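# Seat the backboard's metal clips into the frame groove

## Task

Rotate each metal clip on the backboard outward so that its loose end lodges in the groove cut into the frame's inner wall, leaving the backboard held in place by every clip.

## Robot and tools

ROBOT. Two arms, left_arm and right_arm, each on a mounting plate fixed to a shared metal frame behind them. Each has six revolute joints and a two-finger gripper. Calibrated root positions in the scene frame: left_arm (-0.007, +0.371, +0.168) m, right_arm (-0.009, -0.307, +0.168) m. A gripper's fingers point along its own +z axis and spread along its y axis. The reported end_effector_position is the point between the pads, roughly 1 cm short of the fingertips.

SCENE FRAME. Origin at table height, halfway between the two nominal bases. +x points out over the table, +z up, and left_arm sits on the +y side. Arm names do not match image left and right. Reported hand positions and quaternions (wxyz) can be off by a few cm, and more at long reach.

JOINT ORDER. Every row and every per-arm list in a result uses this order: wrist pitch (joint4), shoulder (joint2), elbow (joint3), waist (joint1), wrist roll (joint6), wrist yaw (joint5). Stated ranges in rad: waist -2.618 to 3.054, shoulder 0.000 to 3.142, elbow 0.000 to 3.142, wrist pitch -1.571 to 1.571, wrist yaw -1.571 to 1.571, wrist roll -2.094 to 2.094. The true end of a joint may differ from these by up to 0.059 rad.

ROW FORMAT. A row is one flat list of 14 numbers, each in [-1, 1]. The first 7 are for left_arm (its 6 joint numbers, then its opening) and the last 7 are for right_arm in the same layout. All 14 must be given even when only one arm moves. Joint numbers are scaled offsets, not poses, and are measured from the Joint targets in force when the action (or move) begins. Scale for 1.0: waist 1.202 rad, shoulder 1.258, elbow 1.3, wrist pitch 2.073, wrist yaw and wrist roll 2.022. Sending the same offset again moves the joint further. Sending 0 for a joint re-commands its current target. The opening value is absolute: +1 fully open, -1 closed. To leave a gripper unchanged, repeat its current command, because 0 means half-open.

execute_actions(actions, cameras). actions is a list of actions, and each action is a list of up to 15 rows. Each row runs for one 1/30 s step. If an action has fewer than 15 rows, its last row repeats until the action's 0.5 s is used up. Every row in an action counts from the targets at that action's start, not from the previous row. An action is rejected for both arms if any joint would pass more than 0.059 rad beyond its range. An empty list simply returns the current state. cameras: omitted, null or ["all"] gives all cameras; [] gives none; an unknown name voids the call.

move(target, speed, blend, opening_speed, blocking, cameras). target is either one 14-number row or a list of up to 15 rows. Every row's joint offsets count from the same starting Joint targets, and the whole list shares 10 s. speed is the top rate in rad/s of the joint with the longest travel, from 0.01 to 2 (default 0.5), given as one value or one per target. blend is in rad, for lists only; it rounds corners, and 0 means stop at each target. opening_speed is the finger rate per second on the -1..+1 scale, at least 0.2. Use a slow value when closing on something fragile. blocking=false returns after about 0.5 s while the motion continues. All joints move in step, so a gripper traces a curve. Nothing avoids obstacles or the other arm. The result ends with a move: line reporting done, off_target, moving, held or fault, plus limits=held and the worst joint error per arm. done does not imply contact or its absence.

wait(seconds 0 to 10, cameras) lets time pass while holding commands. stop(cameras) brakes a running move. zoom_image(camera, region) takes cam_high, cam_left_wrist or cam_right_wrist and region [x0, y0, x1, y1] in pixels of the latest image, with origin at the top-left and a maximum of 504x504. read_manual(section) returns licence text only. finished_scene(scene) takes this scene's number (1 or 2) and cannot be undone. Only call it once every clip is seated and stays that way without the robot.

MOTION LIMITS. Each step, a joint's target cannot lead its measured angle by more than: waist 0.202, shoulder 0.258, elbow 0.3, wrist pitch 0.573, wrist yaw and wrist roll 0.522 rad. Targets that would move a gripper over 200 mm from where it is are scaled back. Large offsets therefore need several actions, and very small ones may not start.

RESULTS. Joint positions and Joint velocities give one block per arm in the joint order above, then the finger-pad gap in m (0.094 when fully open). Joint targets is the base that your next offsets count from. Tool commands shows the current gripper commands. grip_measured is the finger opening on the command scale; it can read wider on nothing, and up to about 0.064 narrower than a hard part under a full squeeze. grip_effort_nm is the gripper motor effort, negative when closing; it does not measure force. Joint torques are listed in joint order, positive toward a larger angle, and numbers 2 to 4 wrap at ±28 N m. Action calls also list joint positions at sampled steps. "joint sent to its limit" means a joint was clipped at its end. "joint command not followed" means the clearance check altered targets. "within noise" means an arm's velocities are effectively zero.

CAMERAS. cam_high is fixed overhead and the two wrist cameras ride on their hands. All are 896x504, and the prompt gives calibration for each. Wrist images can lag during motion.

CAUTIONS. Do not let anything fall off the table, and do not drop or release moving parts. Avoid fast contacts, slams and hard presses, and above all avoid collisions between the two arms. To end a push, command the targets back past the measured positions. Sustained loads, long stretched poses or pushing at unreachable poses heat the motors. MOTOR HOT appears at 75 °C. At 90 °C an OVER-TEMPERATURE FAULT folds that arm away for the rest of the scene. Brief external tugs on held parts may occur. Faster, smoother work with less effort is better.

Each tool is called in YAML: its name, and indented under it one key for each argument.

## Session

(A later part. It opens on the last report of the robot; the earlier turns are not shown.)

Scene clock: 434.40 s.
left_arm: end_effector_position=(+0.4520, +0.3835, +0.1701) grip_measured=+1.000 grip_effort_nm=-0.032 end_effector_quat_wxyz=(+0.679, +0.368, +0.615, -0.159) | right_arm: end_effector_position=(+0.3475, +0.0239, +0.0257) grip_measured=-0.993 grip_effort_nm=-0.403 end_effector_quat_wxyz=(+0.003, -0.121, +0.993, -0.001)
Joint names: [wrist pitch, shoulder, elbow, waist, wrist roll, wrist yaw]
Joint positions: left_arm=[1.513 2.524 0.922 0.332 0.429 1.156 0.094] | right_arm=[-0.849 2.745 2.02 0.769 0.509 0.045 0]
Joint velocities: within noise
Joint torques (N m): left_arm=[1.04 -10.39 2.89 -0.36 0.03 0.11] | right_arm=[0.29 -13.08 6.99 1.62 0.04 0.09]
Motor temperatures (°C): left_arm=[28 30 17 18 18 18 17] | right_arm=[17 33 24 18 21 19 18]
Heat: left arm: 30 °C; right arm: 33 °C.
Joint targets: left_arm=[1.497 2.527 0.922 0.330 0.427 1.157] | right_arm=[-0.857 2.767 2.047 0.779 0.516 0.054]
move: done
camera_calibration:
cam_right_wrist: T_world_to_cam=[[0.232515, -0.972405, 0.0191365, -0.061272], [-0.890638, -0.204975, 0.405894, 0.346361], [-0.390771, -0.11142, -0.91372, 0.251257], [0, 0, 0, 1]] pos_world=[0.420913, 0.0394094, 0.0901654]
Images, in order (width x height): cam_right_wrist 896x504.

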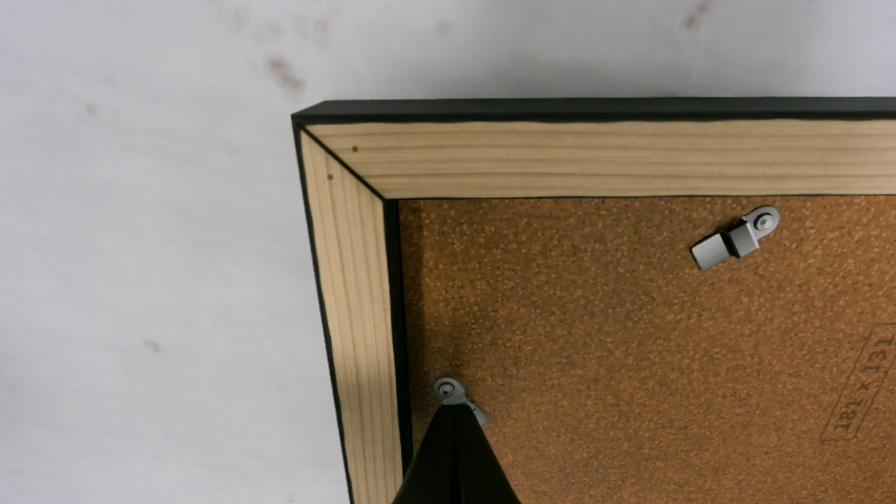

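move:
  target:
    - [0,0,0,0,0,0,1,0,-0.0397,0,0,0,0,-1]
    - [0,0,0,0,0,0,1,0.0275,-0.0612,-0.1015,-0.0366,-0.0227,0,-1]
    - [0,0,0,0,0,0,1,0.0198,-0.0612,-0.0592,-0.0279,-0.0158,0,-1]
    - [0,0,0,0,0,0,1,0.0198,-0.0294,-0.0592,-0.0279,-0.0158,0,-1]
  speed: 0.2
  cameras: ["cam_right_wrist"]

zoom_image:
  camera: "cam_right_wrist"
  region: [300, 304, 560, 504]

Scene clock: 450.70 s.
left_arm: end_effector_position=(+0.4520, +0.3835, +0.1701) grip_measured=+1.000 grip_effort_nm=-0.037 end_effector_quat_wxyz=(+0.679, +0.368, +0.615, -0.159) | right_arm: end_effector_position=(+0.3483, +0.0084, +0.0235) grip_measured=-0.993 grip_effort_nm=-0.398 end_effector_quat_wxyz=(+0.001, -0.121, +0.993, -0.001)
Joint names: [wrist pitch, shoulder, elbow, waist, wrist roll, wrist yaw]
Joint positions: left_arm=[1.513 2.524 0.922 0.332 0.429 1.156 0.094] | right_arm=[-0.806 2.711 1.941 0.742 0.483 0.042 0]
Joint velocities: within noise
Joint torques (N m): left_arm=[1.03 -10.35 2.84 -0.36 0.01 0.1] | right_arm=[0.28 -13.14 7.04 0.9 -0.02 0.11]
Motor temperatures (°C): left_arm=[28 30 17 18 18 18 17] | right_arm=[17 30 25 18 21 19 18]
Heat: left arm: 30 °C; right arm: 30 °C.
Joint targets: left_arm=[1.497 2.527 0.922 0.330 0.427 1.157] | right_arm=[-0.815 2.730 1.970 0.745 0.484 0.054]
move: done
camera_calibration:
cam_right_wrist: T_world_to_cam=[[0.232344, -0.972466, 0.0180404, -0.0764393], [-0.888792, -0.204746, 0.410034, 0.344089], [-0.395051, -0.111303, -0.911892, 0.249216], [0, 0, 0, 1]] pos_world=[0.422036, 0.0238546, 0.0875493]
Images, in order (width x height): cam_right_wrist 896x504.

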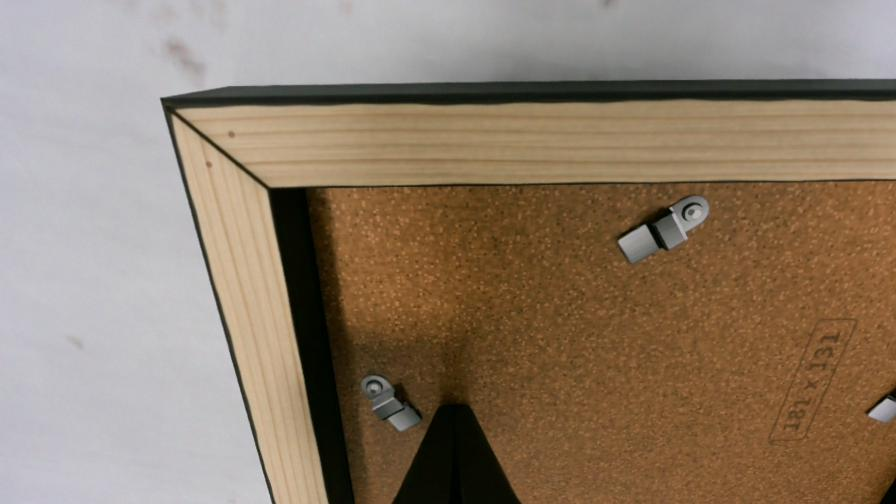

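Scaled by 1.938.

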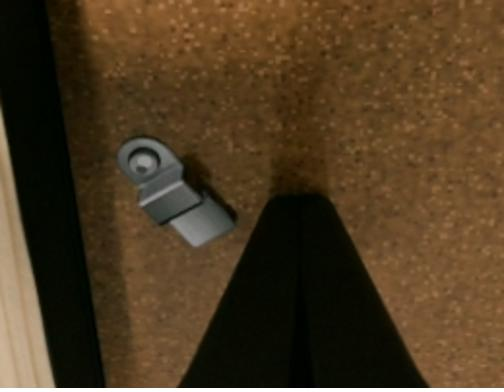

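move:
  target: [0,0,0,0,0,0,1,-0.0082,0.0170,0.0295,0.0133,0.0084,0,-1]
  speed: 0.1
  cameras: ["cam_right_wrist"]

zoom_image:
  camera: "cam_right_wrist"
  region: [300, 304, 560, 504]

Scene clock: 458.70 s.
left_arm: end_effector_position=(+0.4520, +0.3835, +0.1701) grip_measured=+1.000 grip_effort_nm=-0.022 end_effector_quat_wxyz=(+0.679, +0.368, +0.615, -0.159) | right_arm: end_effector_position=(+0.3502, +0.0132, +0.0234) grip_measured=-0.993 grip_effort_nm=-0.408 end_effector_quat_wxyz=(+0.002, -0.119, +0.993, -0.003)
Joint names: [wrist pitch, shoulder, elbow, waist, wrist roll, wrist yaw]
Joint positions: left_arm=[1.513 2.524 0.922 0.332 0.429 1.156 0.094] | right_arm=[-0.826 2.73 1.981 0.749 0.493 0.047 0]
Joint velocities: within noise
Joint torques (N m): left_arm=[1.02 -10.24 2.7 -0.51 0.03 0.1] | right_arm=[0.32 -13.05 6.98 1.8 0.05 0.05]
Motor temperatures (°C): left_arm=[28 30 17 18 18 18 17] | right_arm=[17 30 25 18 21 19 18]
Heat: left arm: 30 °C; right arm: 30 °C.
Joint targets: left_arm=[1.497 2.527 0.922 0.330 0.427 1.157] | right_arm=[-0.833 2.751 2.008 0.761 0.501 0.054]
move: done
camera_calibration:
cam_right_wrist: T_world_to_cam=[[0.228549, -0.97327, 0.0226073, -0.070924], [-0.891127, -0.199796, 0.407399, 0.347656], [-0.391993, -0.113256, -0.91297, 0.249409], [0, 0, 0, 1]] pos_world=[0.423782, 0.0286793, 0.0876716]
Images, in order (width x height): cam_right_wrist 896x504.

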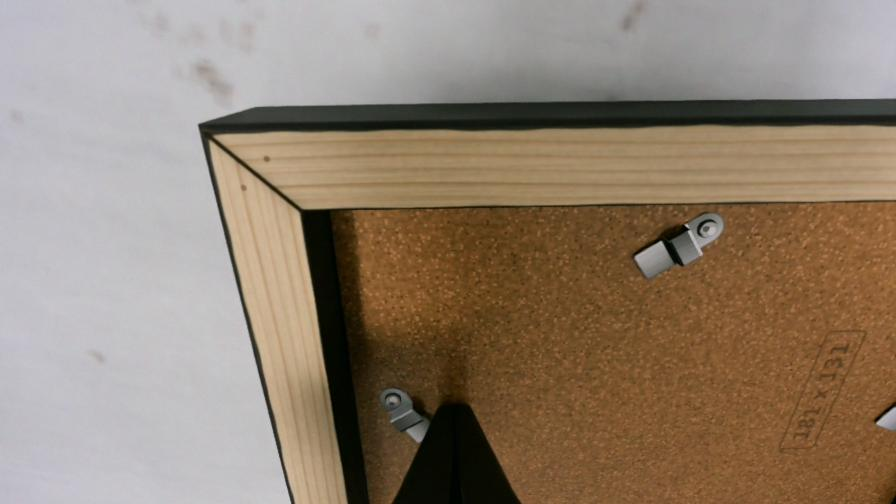

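Scaled by 1.938.

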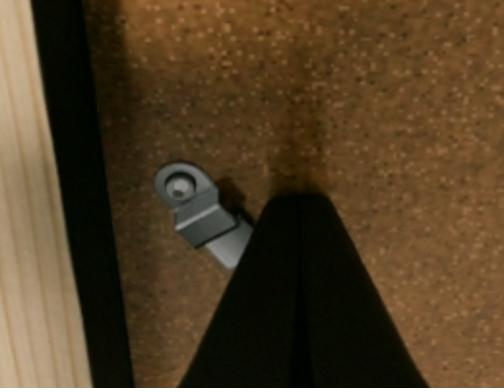

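move:
  target: [0,0,0,0,0,0,1,-0.0045,0.0085,0.015,0.014,0.004,0,-1]
  speed: 0.1
  cameras: ["cam_right_wrist"]

zoom_image:
  camera: "cam_right_wrist"
  region: [300, 304, 560, 504]

Scene clock: 465.77 s.
left_arm: end_effector_position=(+0.4520, +0.3835, +0.1701) grip_measured=+1.000 grip_effort_nm=-0.037 end_effector_quat_wxyz=(+0.679, +0.368, +0.615, -0.159) | right_arm: end_effector_position=(+0.3472, +0.0159, +0.0232) grip_measured=-0.993 grip_effort_nm=-0.398 end_effector_quat_wxyz=(+0.002, -0.122, +0.992, -0.011)
Joint names: [wrist pitch, shoulder, elbow, waist, wrist roll, wrist yaw]
Joint positions: left_arm=[1.513 2.524 0.922 0.332 0.429 1.156 0.094] | right_arm=[-0.846 2.74 2 0.762 0.502 0.06 0]
Joint velocities: within noise
Joint torques (N m): left_arm=[1.03 -10.22 2.81 -0.35 -0.01 0.11] | right_arm=[0.38 -13.03 6.99 2.14 0.02 -0.07]
Motor temperatures (°C): left_arm=[28 30 17 18 18 18 17] | right_arm=[17 31 25 18 21 19 18]
Heat: left arm: 30 °C; right arm: 31 °C.
Joint targets: left_arm=[1.497 2.527 0.922 0.330 0.427 1.157] | right_arm=[-0.842 2.762 2.028 0.778 0.509 0.054]
move: done
camera_calibration:
cam_right_wrist: T_world_to_cam=[[0.233424, -0.97161, 0.0385703, -0.0697251], [-0.890585, -0.197699, 0.409601, 0.345295], [-0.390347, -0.129961, -0.911449, 0.24804], [0, 0, 0, 1]] pos_world=[0.420612, 0.0327543, 0.0873314]
Images, in order (width x height): cam_right_wrist 896x504.

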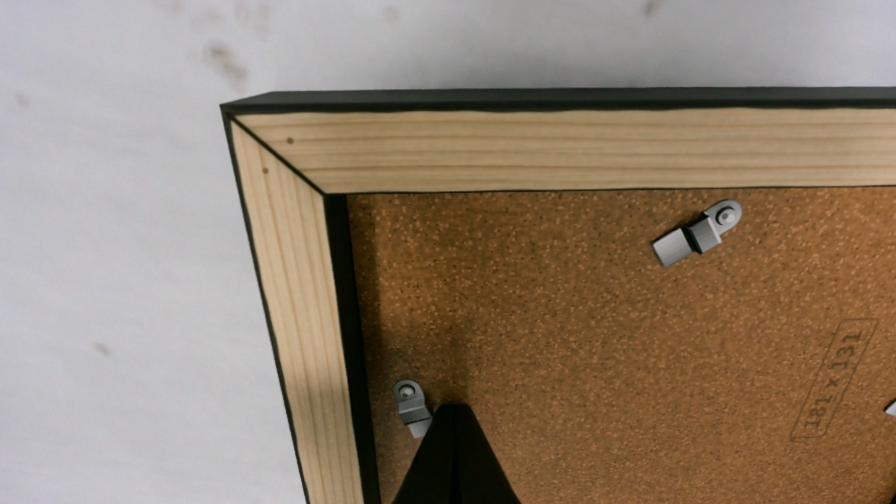

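Scaled by 1.938.

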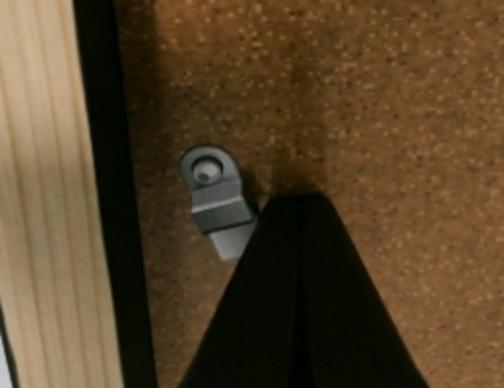

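move:
  target: [0,0,0,0,0,0,1,-0.0045,0.0085,0.015,0.009,0.004,-0.0094,-1]
  speed: 0.1
  cameras: ["cam_right_wrist"]

zoom_image:
  camera: "cam_right_wrist"
  region: [300, 304, 560, 504]

Scene clock: 471.77 s.
left_arm: end_effector_position=(+0.4520, +0.3835, +0.1701) grip_measured=+1.000 grip_effort_nm=-0.032 end_effector_quat_wxyz=(+0.679, +0.368, +0.615, -0.159) | right_arm: end_effector_position=(+0.3444, +0.0215, +0.0233) grip_measured=-0.993 grip_effort_nm=-0.398 end_effector_quat_wxyz=(+0.001, -0.124, +0.992, -0.011)
Joint names: [wrist pitch, shoulder, elbow, waist, wrist roll, wrist yaw]
Joint positions: left_arm=[1.513 2.524 0.922 0.332 0.429 1.156 0.094] | right_arm=[-0.858 2.75 2.02 0.774 0.51 0.059 0]
Joint velocities: within noise
Joint torques (N m): left_arm=[1.03 -10.21 2.88 -0.43 0.01 0.11] | right_arm=[0.42 -13.05 6.99 2.02 0.01 -0.27]
Motor temperatures (°C): left_arm=[28 30 17 18 18 18 17] | right_arm=[17 30 25 18 21 19 18]
Heat: left arm: 30 °C; right arm: 30 °C.
Joint targets: left_arm=[1.497 2.527 0.922 0.330 0.427 1.157] | right_arm=[-0.851 2.773 2.047 0.789 0.517 0.035]
move: done
camera_calibration:
cam_right_wrist: T_world_to_cam=[[0.237634, -0.970577, 0.0388496, -0.0650998], [-0.889071, -0.20122, 0.411174, 0.343389], [-0.391259, -0.132249, -0.910729, 0.248137], [0, 0, 0, 1]] pos_world=[0.417853, 0.0387283, 0.087322]
Images, in order (width x height): cam_right_wrist 896x504.

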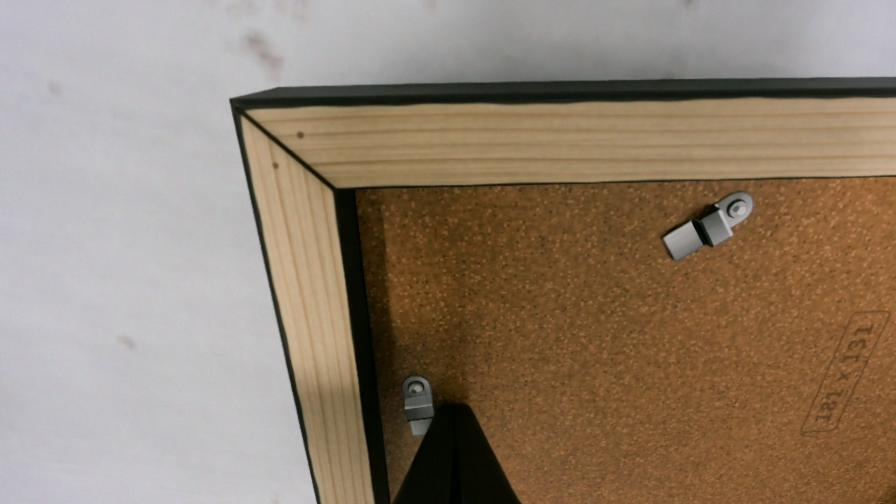

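Scaled by 1.938.

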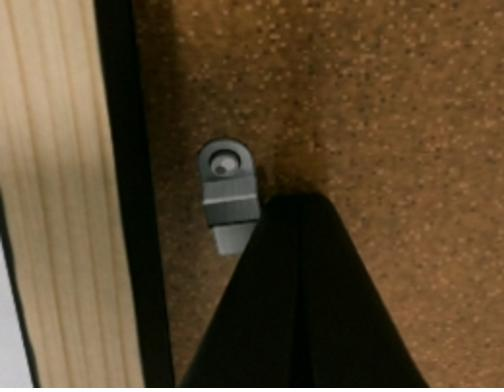

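move:
  target:
    - [0,0,0,0,0,0,1,0,-0.1033,0,0,0,0,-1]
    - [0,0,0,0,0,0,1,-0.0453,-0.3633,-0.2385,-0.0632,-0.0158,0.0074,-1]
  speed: 0.6
  cameras: ["cam_right_wrist"]

Scene clock: 518.50 s.
left_arm: end_effector_position=(+0.4520, +0.3835, +0.1701) grip_measured=+1.000 grip_effort_nm=-0.022 end_effector_quat_wxyz=(+0.679, +0.368, +0.615, -0.159) | right_arm: end_effector_position=(+0.3398, -0.0235, +0.1391) grip_measured=-0.993 grip_effort_nm=-0.398 end_effector_quat_wxyz=(+0.017, -0.100, +0.995, +0.009)
Joint names: [wrist pitch, shoulder, elbow, waist, wrist roll, wrist yaw]
Joint positions: left_arm=[1.513 2.524 0.922 0.332 0.429 1.156 0.094] | right_arm=[-0.937 2.349 1.749 0.713 0.493 0.044 0]
Joint velocities: within noise
Joint torques (N m): left_arm=[1.06 -10.25 2.78 -0.42 -0.01 0.11] | right_arm=[0.35 -16.43 4.45 0.58 -0.13 0.04]
Motor temperatures (°C): left_arm=[28 31 17 18 18 18 17] | right_arm=[17 30 25 18 21 19 18]
Heat: left arm: 31 °C; right arm: 30 °C.
Joint targets: left_arm=[1.497 2.527 0.922 0.330 0.427 1.157] | right_arm=[-0.945 2.316 1.737 0.712 0.486 0.049]
move: done
camera_calibration:
cam_right_wrist: T_world_to_cam=[[0.191379, -0.981515, 0.00175653, -0.0915659], [-0.908517, -0.176468, 0.378755, 0.294332], [-0.371443, -0.0740817, -0.925495, 0.342519], [0, 0, 0, 1]] pos_world=[0.412156, -0.0125585, 0.205681]
Images, in order (width x height): cam_right_wrist 896x504.

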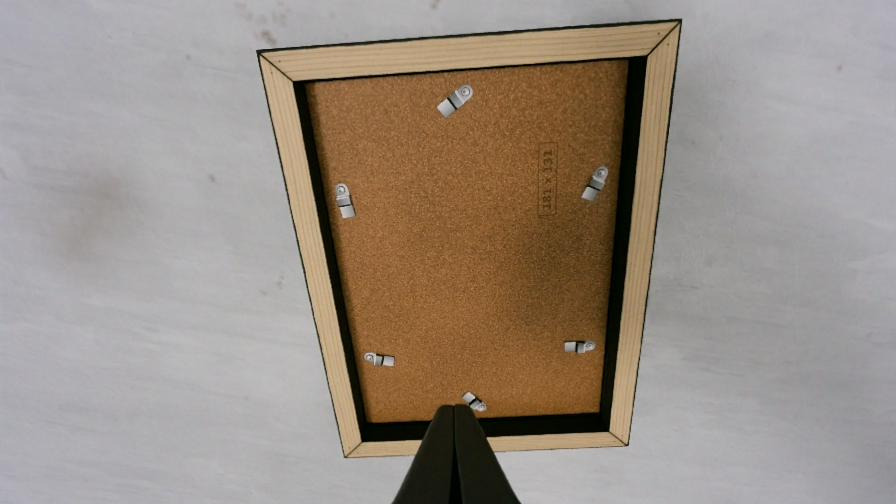

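move:
  target: [-1,-0.141,0.637,-0.524,-0.76,-0.592,0,0,0,0,-0.301,0,0,-1]
  speed: 0.8
  cameras: ["cam_high","cam_left_wrist"]

Scene clock: 550.97 s.
left_arm: end_effector_position=(+0.5101, +0.2463, +0.1315) grip_measured=+0.002 grip_effort_nm=-0.134 end_effector_quat_wxyz=(+0.134, -0.415, +0.892, -0.116) | right_arm: end_effector_position=(+0.4170, -0.1645, +0.1327) grip_measured=-0.993 grip_effort_nm=-0.408 end_effector_quat_wxyz=(+0.012, +0.078, +0.997, +0.002)
Joint names: [wrist pitch, shoulder, elbow, waist, wrist roll, wrist yaw]
Joint positions: left_arm=[-0.558 2.378 1.734 -0.301 -1.102 -0.024 0.047] | right_arm=[-0.937 2.349 1.749 0.353 0.492 0.044 0]
Joint velocities: within noise
Joint torques (N m): left_arm=[0.47 -16.06 8.39 -0.5 -0.03 -0.14] | right_arm=[0.32 -16.44 4.44 0.38 -0.11 0.04]
Motor temperatures (°C): left_arm=[28 32 17 18 18 18 17] | right_arm=[17 37 23 18 21 19 18]
Heat: left arm: 32 °C; right arm: 37 °C.
Joint targets: left_arm=[-0.576 2.350 1.750 -0.300 -1.109 -0.040] | right_arm=[-0.945 2.316 1.737 0.351 0.485 0.049]
move: done
camera_calibration:
cam_left_wrist: T_world_to_cam=[[0.705455, -0.646517, 0.290431, -0.233651], [-0.708378, -0.656534, 0.25916, 0.527743], [0.0231263, -0.388561, -0.921133, 0.289171], [0, 0, 0, 1]] pos_world=[0.531984, 0.307783, 0.197454]
Images, in order (width x height): cam_high 896x504, cam_left_wrist 896x504.

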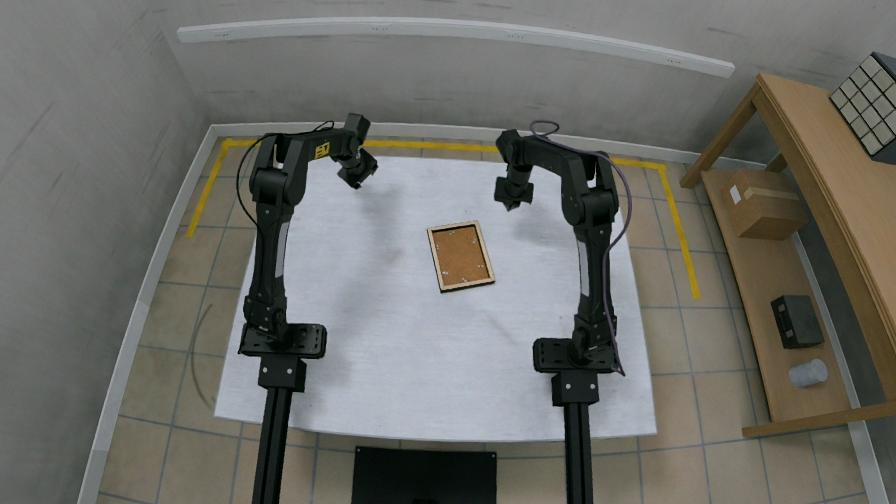

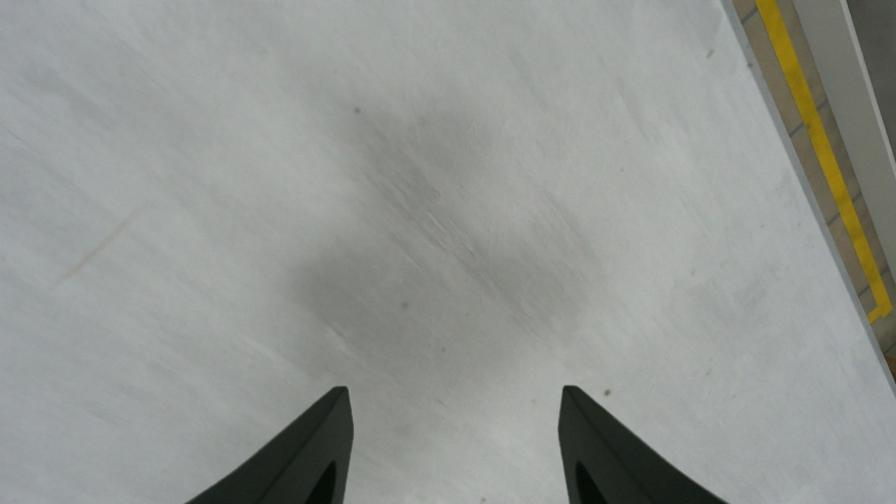

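move:
  target:
    - [-0.1539,0,0.0577,-0.504,0,-0.007,0,0,0,0,0,0,0,-1]
    - [-0.1539,0.1335,0.0577,-0.504,0,-0.007,0,0,0,0,0,0,0,-1]
  speed: 0.5
  cameras: ["cam_high","cam_left_wrist"]

Scene clock: 557.17 s.
left_arm: end_effector_position=(+0.3021, +0.0274, +0.0952) grip_measured=+0.002 grip_effort_nm=-0.120 end_effector_quat_wxyz=(+0.005, -0.127, +0.992, -0.007) | right_arm: end_effector_position=(+0.4170, -0.1645, +0.1327) grip_measured=-0.993 grip_effort_nm=-0.403 end_effector_quat_wxyz=(+0.012, +0.078, +0.997, +0.002)
Joint names: [wrist pitch, shoulder, elbow, waist, wrist roll, wrist yaw]
Joint positions: left_arm=[-0.887 2.497 1.82 -0.906 -1.103 -0.039 0.047] | right_arm=[-0.937 2.349 1.749 0.353 0.492 0.044 0]
Joint velocities: within noise
Joint torques (N m): left_arm=[-0.04 -11.62 6.76 -0.64 -0.03 -0.14] | right_arm=[0.32 -16.47 4.45 0.35 -0.11 0.05]
Motor temperatures (°C): left_arm=[27 32 18 18 18 18 17] | right_arm=[17 38 23 18 21 19 18]
Heat: left arm: 32 °C; right arm: 38 °C.
Joint targets: left_arm=[-0.895 2.518 1.825 -0.906 -1.109 -0.054] | right_arm=[-0.945 2.316 1.737 0.351 0.485 0.049]
move: done
camera_calibration:
cam_left_wrist: T_world_to_cam=[[0.232786, -0.972464, -0.0111307, -0.0374284], [-0.88611, -0.216803, 0.40964, 0.273413], [-0.400774, -0.0854954, -0.912179, 0.294444], [0, 0, 0, 1]] pos_world=[0.368993, 0.0480528, 0.156169]
Images, in order (width x height): cam_high 896x504, cam_left_wrist 896x504.

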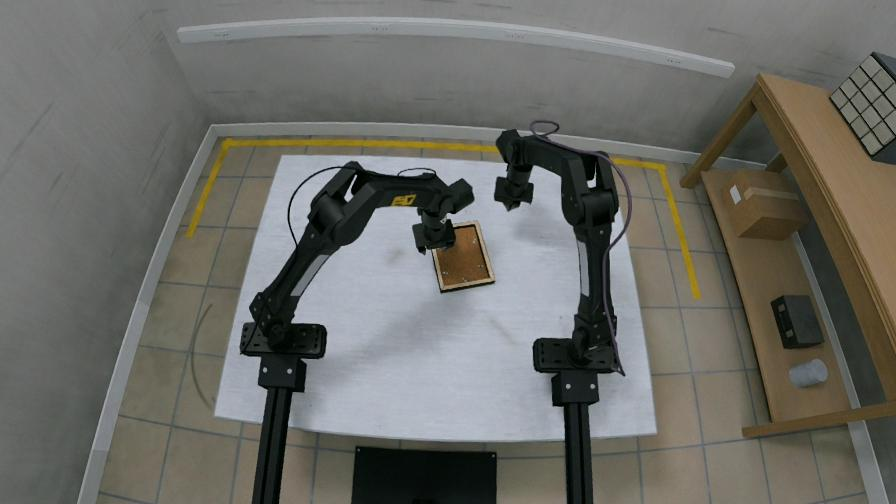

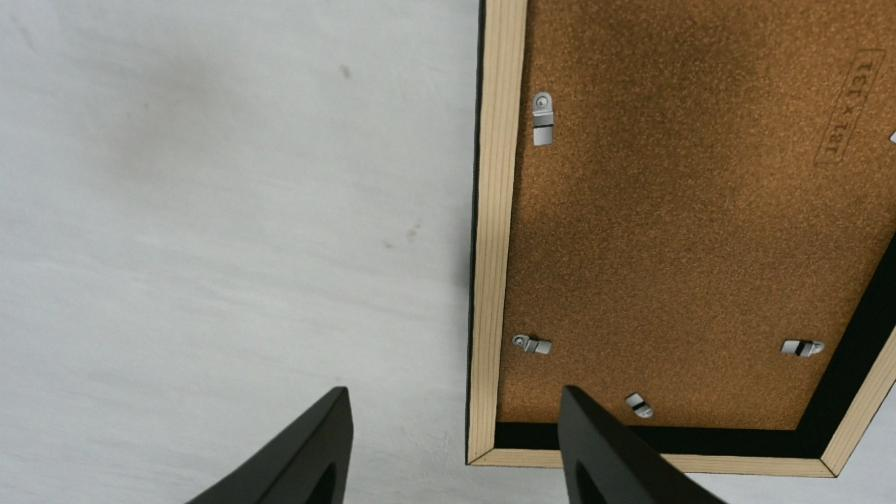

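move:
  target: [0.0289,0.1145,0.0708,-0.0058,0.0188,0,0,0,0,0,0,0,0,-1]
  speed: 0.3
  cameras: ["cam_left_wrist"]

Scene clock: 581.97 s.
left_arm: end_effector_position=(+0.3093, +0.0169, +0.0549) grip_measured=+0.002 grip_effort_nm=-0.120 end_effector_quat_wxyz=(+0.004, -0.115, +0.993, -0.005) | right_arm: end_effector_position=(+0.4170, -0.1645, +0.1327) grip_measured=-0.993 grip_effort_nm=-0.398 end_effector_quat_wxyz=(+0.012, +0.078, +0.997, +0.002)
Joint names: [wrist pitch, shoulder, elbow, waist, wrist roll, wrist yaw]
Joint positions: left_arm=[-0.84 2.628 1.9 -0.906 -1.08 -0.039 0.047] | right_arm=[-0.937 2.349 1.749 0.353 0.492 0.044 0]
Joint velocities: within noise
Joint torques (N m): left_arm=[0.08 -11.08 7.61 -1.2 0.11 -0.1] | right_arm=[0.32 -16.46 4.44 0.36 -0.11 0.03]
Motor temperatures (°C): left_arm=[25 32 19 18 18 18 17] | right_arm=[17 39 23 18 21 19 18]
Heat: left arm: 32 °C; right arm: 39 °C.
Joint targets: left_arm=[-0.835 2.662 1.917 -0.913 -1.071 -0.054] | right_arm=[-0.945 2.316 1.737 0.351 0.485 0.049]
move: done
camera_calibration:
cam_left_wrist: T_world_to_cam=[[0.209554, -0.977687, -0.0146809, -0.0423603], [-0.890108, -0.196954, 0.410996, 0.294884], [-0.404717, -0.0730581, -0.911519, 0.26061], [0, 0, 0, 1]] pos_world=[0.376829, 0.0357032, 0.115733]
Images, in order (width x height): cam_left_wrist 896x504.

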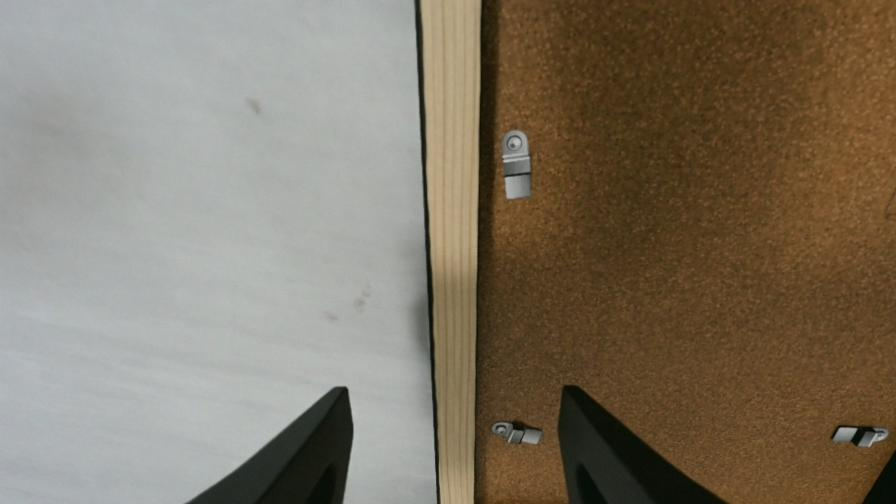

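move:
  target: [0.0159,0.0533,0.0192,0,0,0,0,0,0,0,0,0,0,-1]
  speed: 0.2
  cameras: ["cam_left_wrist"]

Scene clock: 593.63 s.
left_arm: end_effector_position=(+0.3096, +0.0152, +0.0309) grip_measured=+0.002 grip_effort_nm=-0.115 end_effector_quat_wxyz=(+0.002, -0.115, +0.993, -0.002) | right_arm: end_effector_position=(+0.4170, -0.1645, +0.1327) grip_measured=-0.993 grip_effort_nm=-0.398 end_effector_quat_wxyz=(+0.012, +0.078, +0.997, +0.002)
Joint names: [wrist pitch, shoulder, elbow, waist, wrist roll, wrist yaw]
Joint positions: left_arm=[-0.807 2.693 1.925 -0.906 -1.079 -0.039 0.047] | right_arm=[-0.937 2.349 1.749 0.353 0.492 0.044 0]
Joint velocities: within noise
Joint torques (N m): left_arm=[0.08 -11.03 7.49 -1.29 0.13 -0.11] | right_arm=[0.3 -16.49 4.45 0.31 -0.1 0.04]
Motor temperatures (°C): left_arm=[25 34 19 18 18 18 17] | right_arm=[17 39 23 18 21 19 18]
Heat: left arm: 34 °C; right arm: 39 °C.
Joint targets: left_arm=[-0.802 2.729 1.941 -0.913 -1.071 -0.054] | right_arm=[-0.945 2.316 1.737 0.351 0.485 0.049]
move: off_target (left_arm); left_arm: the shoulder is farthest, 0.036 rad from its target
camera_calibration:
cam_left_wrist: T_world_to_cam=[[0.208451, -0.977807, -0.0210021, -0.0439106], [-0.888342, -0.198274, 0.414169, 0.304025], [-0.409142, -0.0676769, -0.909957, 0.239996], [0, 0, 0, 1]] pos_world=[0.377424, 0.0335864, 0.0915459]
Images, in order (width x height): cam_left_wrist 896x504.

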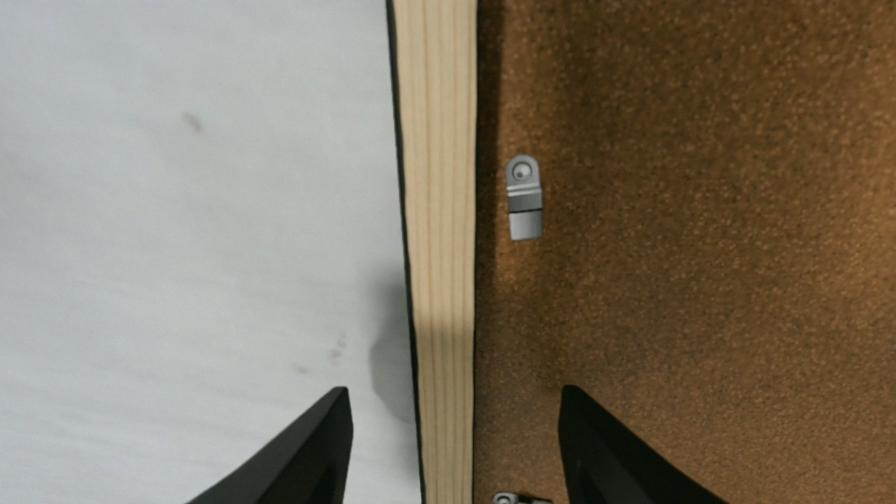

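move:
  target: [0,0,0,0,0,0,-0.85,0,0,0,0,0,0,-1]
  opening_speed: 0.4
  cameras: ["cam_left_wrist"]

Scene clock: 601.50 s.
left_arm: end_effector_position=(+0.3097, +0.0159, +0.0309) grip_measured=-0.774 grip_effort_nm=-1.023 end_effector_quat_wxyz=(+0.003, -0.115, +0.993, -0.001) | right_arm: end_effector_position=(+0.4170, -0.1645, +0.1327) grip_measured=-0.993 grip_effort_nm=-0.403 end_effector_quat_wxyz=(+0.012, +0.078, +0.997, +0.002)
Joint names: [wrist pitch, shoulder, elbow, waist, wrist roll, wrist yaw]
Joint positions: left_arm=[-0.809 2.693 1.925 -0.906 -1.079 -0.043 0.011] | right_arm=[-0.937 2.349 1.749 0.353 0.492 0.044 0]
Joint velocities: within noise
Joint torques (N m): left_arm=[0.09 -11.06 7.53 -1.11 0.11 -0.05] | right_arm=[0.32 -16.46 4.45 0.34 -0.12 0.03]
Motor temperatures (°C): left_arm=[24 33 19 18 18 18 17] | right_arm=[17 40 23 18 21 19 18]
Heat: left arm: 33 °C; right arm: 40 °C.
Joint targets: left_arm=[-0.802 2.729 1.941 -0.913 -1.071 -0.054] | right_arm=[-0.945 2.316 1.737 0.351 0.485 0.049]
move: off_target (left_arm); left_arm: the shoulder is farthest, 0.036 rad from its target
camera_calibration:
cam_left_wrist: T_world_to_cam=[[0.20842, -0.977741, -0.0241578, -0.043125], [-0.888779, -0.19965, 0.412567, 0.304458], [-0.408207, -0.0645161, -0.910607, 0.239763], [0, 0, 0, 1]] pos_world=[0.377457, 0.0340885, 0.0916781]
Images, in order (width x height): cam_left_wrist 896x504.

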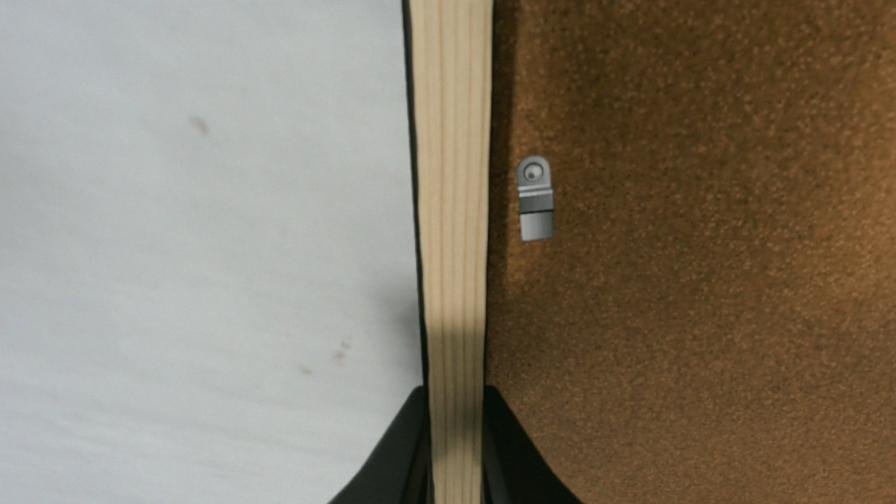

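move:
  target: [0,0,0,0,0,0,-0.85,0.1052,0.1995,-0.0242,0.1955,-0.0925,0,-1]
  speed: 0.4

Scene clock: 632.43 s.
left_arm: end_effector_position=(+0.3097, +0.0159, +0.0309) grip_measured=-0.777 grip_effort_nm=-1.053 end_effector_quat_wxyz=(+0.003, -0.115, +0.993, -0.001) | right_arm: end_effector_position=(+0.4056, -0.1313, +0.1076) grip_measured=-0.993 grip_effort_nm=-0.398 end_effector_quat_wxyz=(+0.006, +0.012, +1.000, +0.003)
Joint names: [wrist pitch, shoulder, elbow, waist, wrist roll, wrist yaw]
Joint positions: left_arm=[-0.809 2.693 1.925 -0.906 -1.079 -0.043 0.01] | right_arm=[-0.883 2.407 1.741 0.427 0.434 0.039 0]
Joint velocities: within noise
Joint torques (N m): left_arm=[0.09 -11.07 7.61 -1.17 0.13 -0.09] | right_arm=[0.39 -15.06 5.33 0.5 -0.02 0.05]
Motor temperatures (°C): left_arm=[24 32 20 18 18 18 18] | right_arm=[17 40 23 18 21 19 18]
Heat: left arm: 32 °C; right arm: 40 °C.
Joint targets: left_arm=[-0.802 2.729 1.941 -0.913 -1.071 -0.054] | right_arm=[-0.883 2.391 1.744 0.427 0.436 0.045]
move: held (right_arm; a check stopped the path), off_target (left_arm); limits=held; left_arm: the shoulder is farthest, 0.036 rad from its target; right_arm: the shoulder is farthest, 0.160 rad from its target
joint command not followed: on one or more control steps a check withheld the commanded joint targets of the right arm, and it was not sent them on those steps.
cause: the commanded joint targets, or the way to them, would bring a part of the robot too close to another arm (this arm's gripper housing and the left arm's wrist (the part past the wrist pitch), at the place that arm is still heading or pushing toward).
camera_calibration:
cam_left_wrist: T_world_to_cam=[[0.20842, -0.977741, -0.0241578, -0.043125], [-0.888779, -0.19965, 0.412567, 0.304458], [-0.408207, -0.0645161, -0.910607, 0.239763], [0, 0, 0, 1]] pos_world=[0.377457, 0.0340885, 0.0916781]
cam_right_wrist: T_world_to_cam=[[-0.0330615, -0.999406, 0.00970089, -0.122117], [-0.916092, 0.0341833, 0.399507, 0.375484], [-0.399602, 0.0043214, -0.916679, 0.350541], [0, 0, 0, 1]] pos_world=[0.480018, -0.136394, 0.17251]

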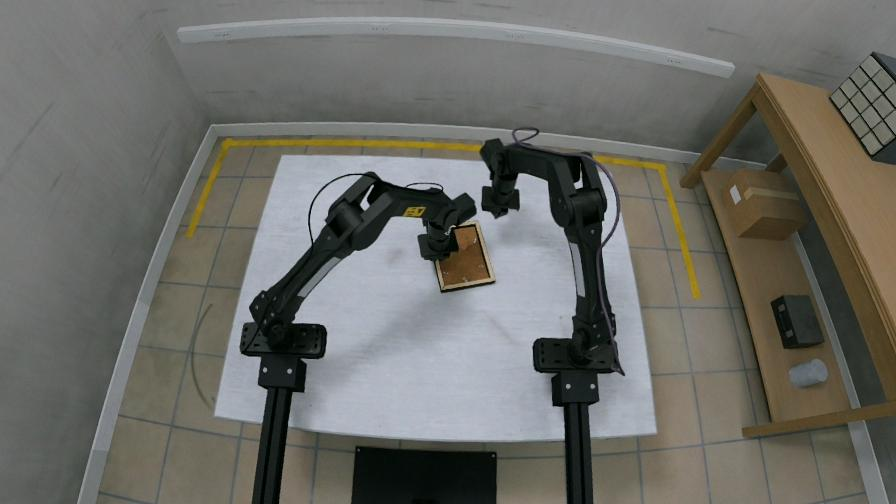

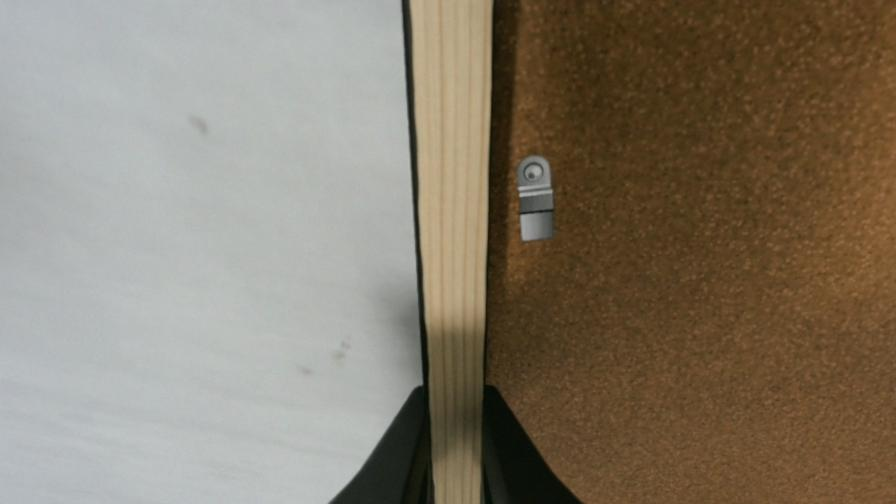

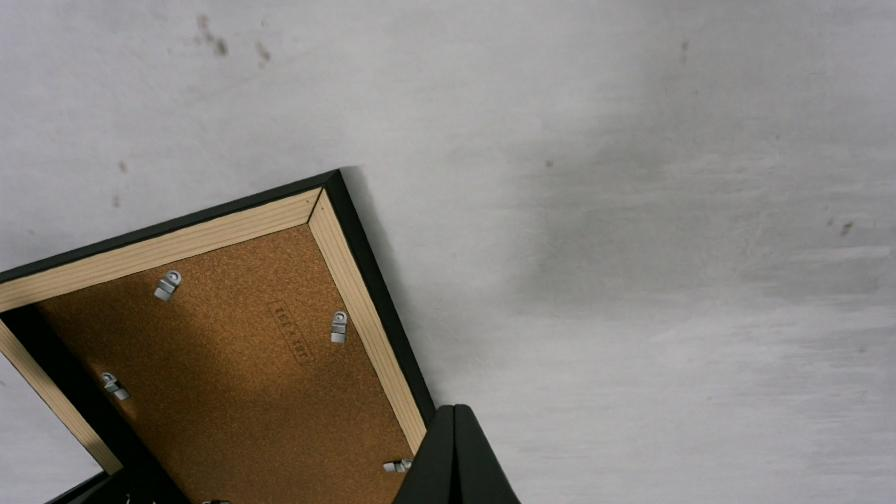

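move:
  target:
    - [0,0,0,0,0,0,-0.3,0,0,0,0,0,0,-1]
    - [0,-0.2385,0,0,0,0,-0.3,0,0,0,0,0,0,-1]
    - [0.3483,-0.3394,-0.5331,-0.1587,0.6775,0.004,-0.3,0,0,0,0,0,0,-1]
  opening_speed: 1.0
  speed: 0.6

Scene clock: 755.73 s.
left_arm: end_effector_position=(+0.2353, -0.0358, +0.0708) grip_measured=-0.302 grip_effort_nm=0.071 end_effector_quat_wxyz=(+0.200, +0.598, +0.772, -0.075) | right_arm: end_effector_position=(+0.4056, -0.1313, +0.1076) grip_measured=-0.993 grip_effort_nm=-0.398 end_effector_quat_wxyz=(+0.006, +0.012, +1.000, +0.003)
Joint names: [wrist pitch, shoulder, elbow, waist, wrist roll, wrist yaw]
Joint positions: left_arm=[-0.082 2.336 1.259 -1.101 0.291 -0.043 0.033] | right_arm=[-0.883 2.407 1.741 0.427 0.434 0.039 0]
Joint velocities: within noise
Joint torques (N m): left_arm=[0.76 -14.79 4.74 -0.65 0.09 0.01] | right_arm=[0.38 -14.93 5.34 0.58 -0.01 0.04]
Motor temperatures (°C): left_arm=[22 35 21 18 18 18 19] | right_arm=[17 36 24 18 21 19 18]
Heat: left arm: 35 °C; right arm: 36 °C.
Joint targets: left_arm=[-0.080 2.302 1.249 -1.104 0.299 -0.045] | right_arm=[-0.883 2.391 1.744 0.427 0.436 0.045]
move: done
camera_calibration:
cam_left_wrist: T_world_to_cam=[[-0.951952, -0.264464, -0.154423, 0.230661], [-0.270387, 0.962577, 0.0183153, 0.135596], [0.143801, 0.0591894, -0.987835, 0.122401], [0, 0, 0, 1]] pos_world=[0.238641, -0.0767653, 0.154048]
cam_right_wrist: T_world_to_cam=[[-0.0330615, -0.999406, 0.00970089, -0.122117], [-0.916092, 0.0341833, 0.399507, 0.375484], [-0.399602, 0.0043214, -0.916679, 0.350541], [0, 0, 0, 1]] pos_world=[0.480018, -0.136394, 0.17251]

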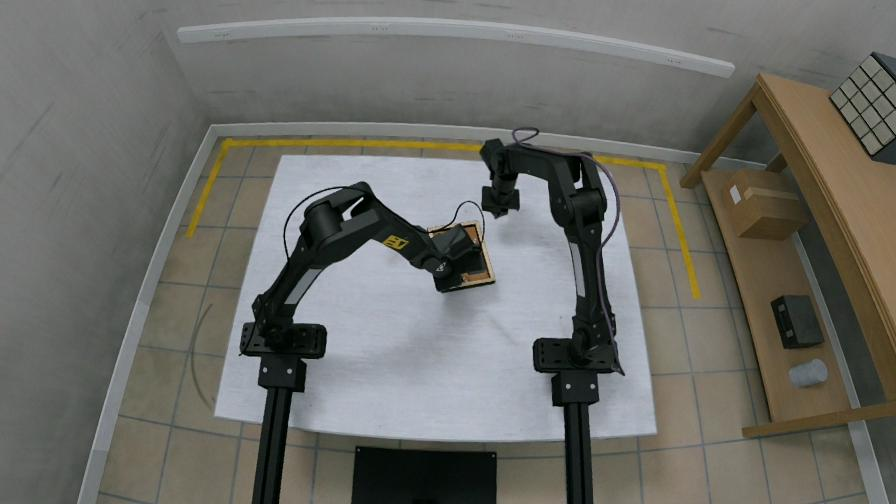

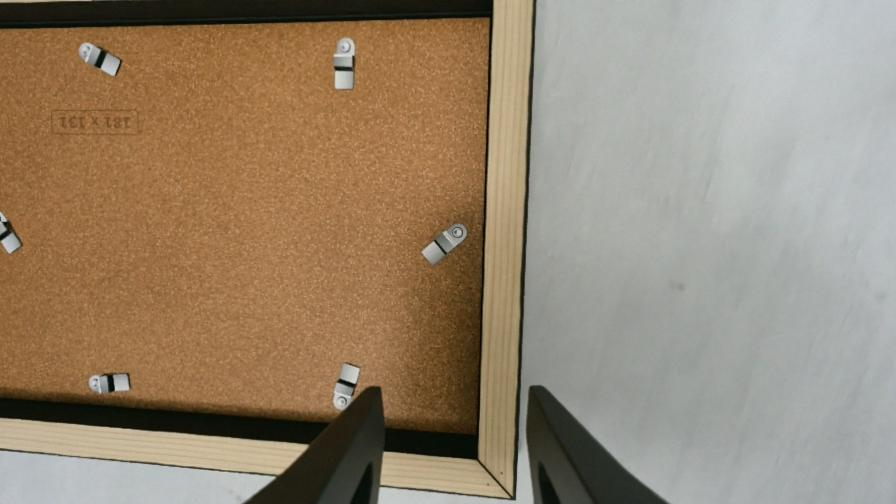

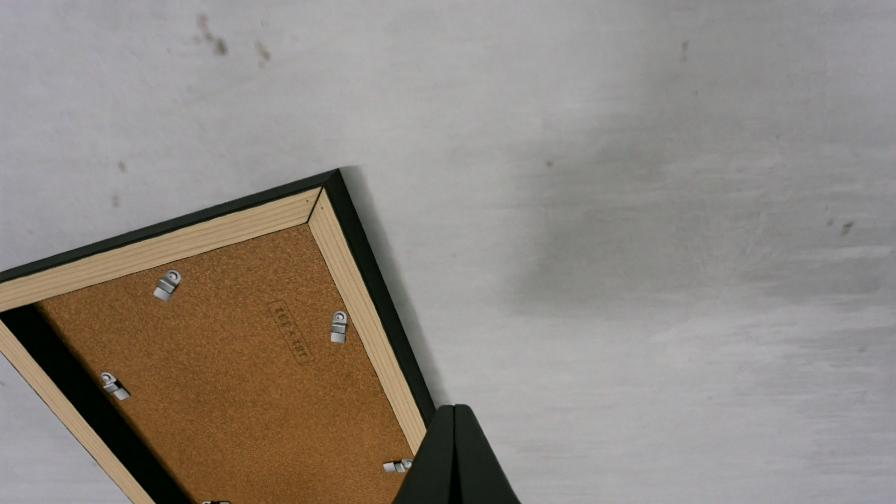

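move:
  target: [0.04,0.1129,0.0408,-0.01,-0.0134,0,-0.3,0,0,0,0,0,0,-1]
  speed: 0.2
  cameras: ["cam_left_wrist"]

Scene clock: 792.70 s.
left_arm: end_effector_position=(+0.2364, -0.0483, +0.0511) grip_measured=-0.302 grip_effort_nm=0.061 end_effector_quat_wxyz=(+0.213, +0.595, +0.770, -0.083) | right_arm: end_effector_position=(+0.4056, -0.1313, +0.1076) grip_measured=-0.993 grip_effort_nm=-0.398 end_effector_quat_wxyz=(+0.006, +0.012, +1.000, +0.003)
Joint names: [wrist pitch, shoulder, elbow, waist, wrist roll, wrist yaw]
Joint positions: left_arm=[0.001 2.413 1.283 -1.11 0.28 -0.043 0.033] | right_arm=[-0.883 2.407 1.741 0.427 0.434 0.039 0]
Joint velocities: within noise
Joint torques (N m): left_arm=[0.8 -9.33 7.13 -0.94 -0.06 -0.01] | right_arm=[0.39 -14.93 5.35 0.55 -0.02 0.03]
Motor temperatures (°C): left_arm=[24 42 19 18 18 18 18] | right_arm=[17 36 24 18 21 19 18]
Heat: left arm: 42 °C; right arm: 36 °C.
Joint targets: left_arm=[0.003 2.444 1.302 -1.116 0.272 -0.045] | right_arm=[-0.883 2.391 1.744 0.427 0.436 0.045]
move: done
camera_calibration:
cam_left_wrist: T_world_to_cam=[[-0.949896, -0.269787, -0.15784, 0.224809], [-0.271231, 0.96243, -0.0127304, 0.149998], [0.155345, 0.0307187, -0.987383, 0.0994101], [0, 0, 0, 1]] pos_world=[0.238787, -0.086766, 0.135549]
Images, in order (width x height): cam_left_wrist 896x504.

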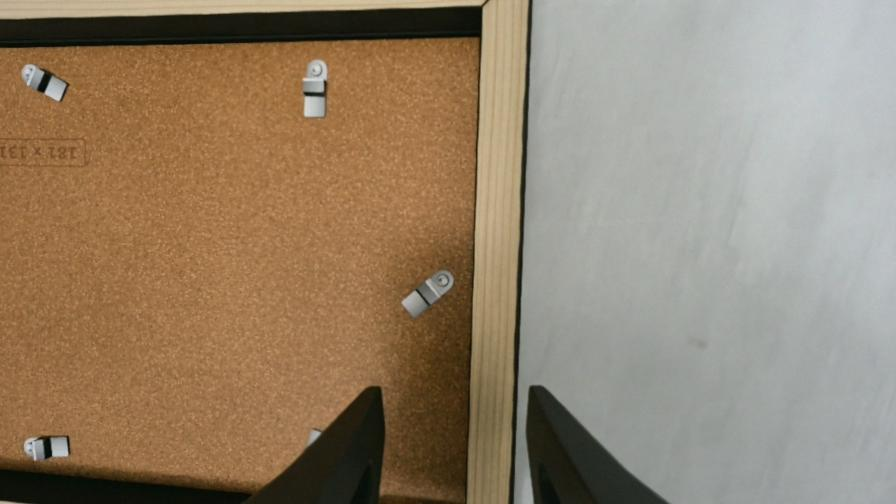

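move:
  target:
    - [0,0,0,-0.0092,-0.0054,0,-0.3,0,0,0,0,0,0,-1]
    - [0.0227,0.0421,0.0038,-0.0092,-0.0054,0,-0.3,0,0,0,0,0,0,-1]
  speed: 0.2
  cameras: ["cam_left_wrist"]

Scene clock: 814.90 s.
left_arm: end_effector_position=(+0.2310, -0.0529, +0.0343) grip_measured=-0.302 grip_effort_nm=0.066 end_effector_quat_wxyz=(+0.214, +0.596, +0.769, -0.086) | right_arm: end_effector_position=(+0.4056, -0.1313, +0.1076) grip_measured=-0.993 grip_effort_nm=-0.398 end_effector_quat_wxyz=(+0.006, +0.012, +1.000, +0.003)
Joint names: [wrist pitch, shoulder, elbow, waist, wrist roll, wrist yaw]
Joint positions: left_arm=[0.048 2.465 1.292 -1.124 0.269 -0.043 0.033] | right_arm=[-0.883 2.407 1.741 0.427 0.434 0.039 0]
Joint velocities: within noise
Joint torques (N m): left_arm=[0.77 -9.43 6.5 -0.68 -0.05 0] | right_arm=[0.4 -14.93 5.35 0.58 -0.01 0.05]
Motor temperatures (°C): left_arm=[24 36 19 18 18 18 18] | right_arm=[17 36 24 18 21 19 18]
Heat: left arm: 36 °C; right arm: 36 °C.
Joint targets: left_arm=[0.050 2.497 1.307 -1.127 0.260 -0.045] | right_arm=[-0.883 2.391 1.744 0.427 0.436 0.045]
move: done
camera_calibration:
cam_left_wrist: T_world_to_cam=[[-0.951084, -0.267806, -0.154011, 0.215955], [-0.268385, 0.963154, -0.0174146, 0.152295], [0.153, 0.0247715, -0.987916, 0.0840579], [0, 0, 0, 1]] pos_world=[0.233404, -0.0909322, 0.118954]
Images, in order (width x height): cam_left_wrist 896x504.

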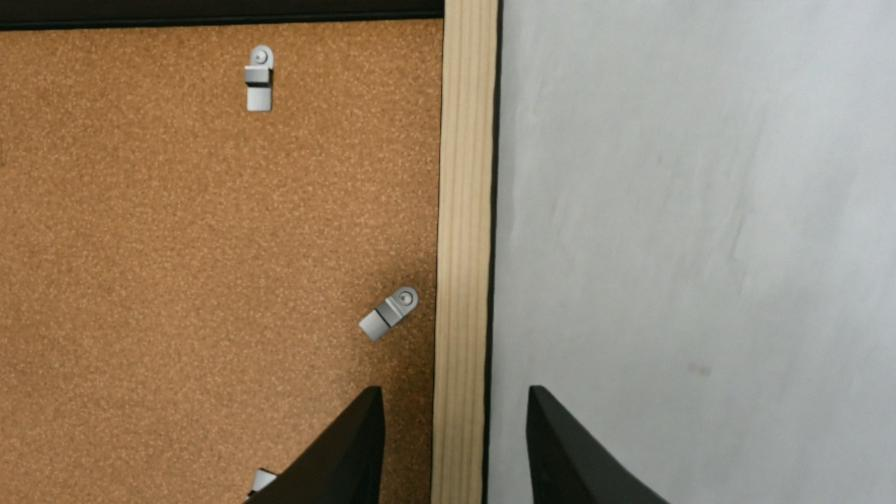

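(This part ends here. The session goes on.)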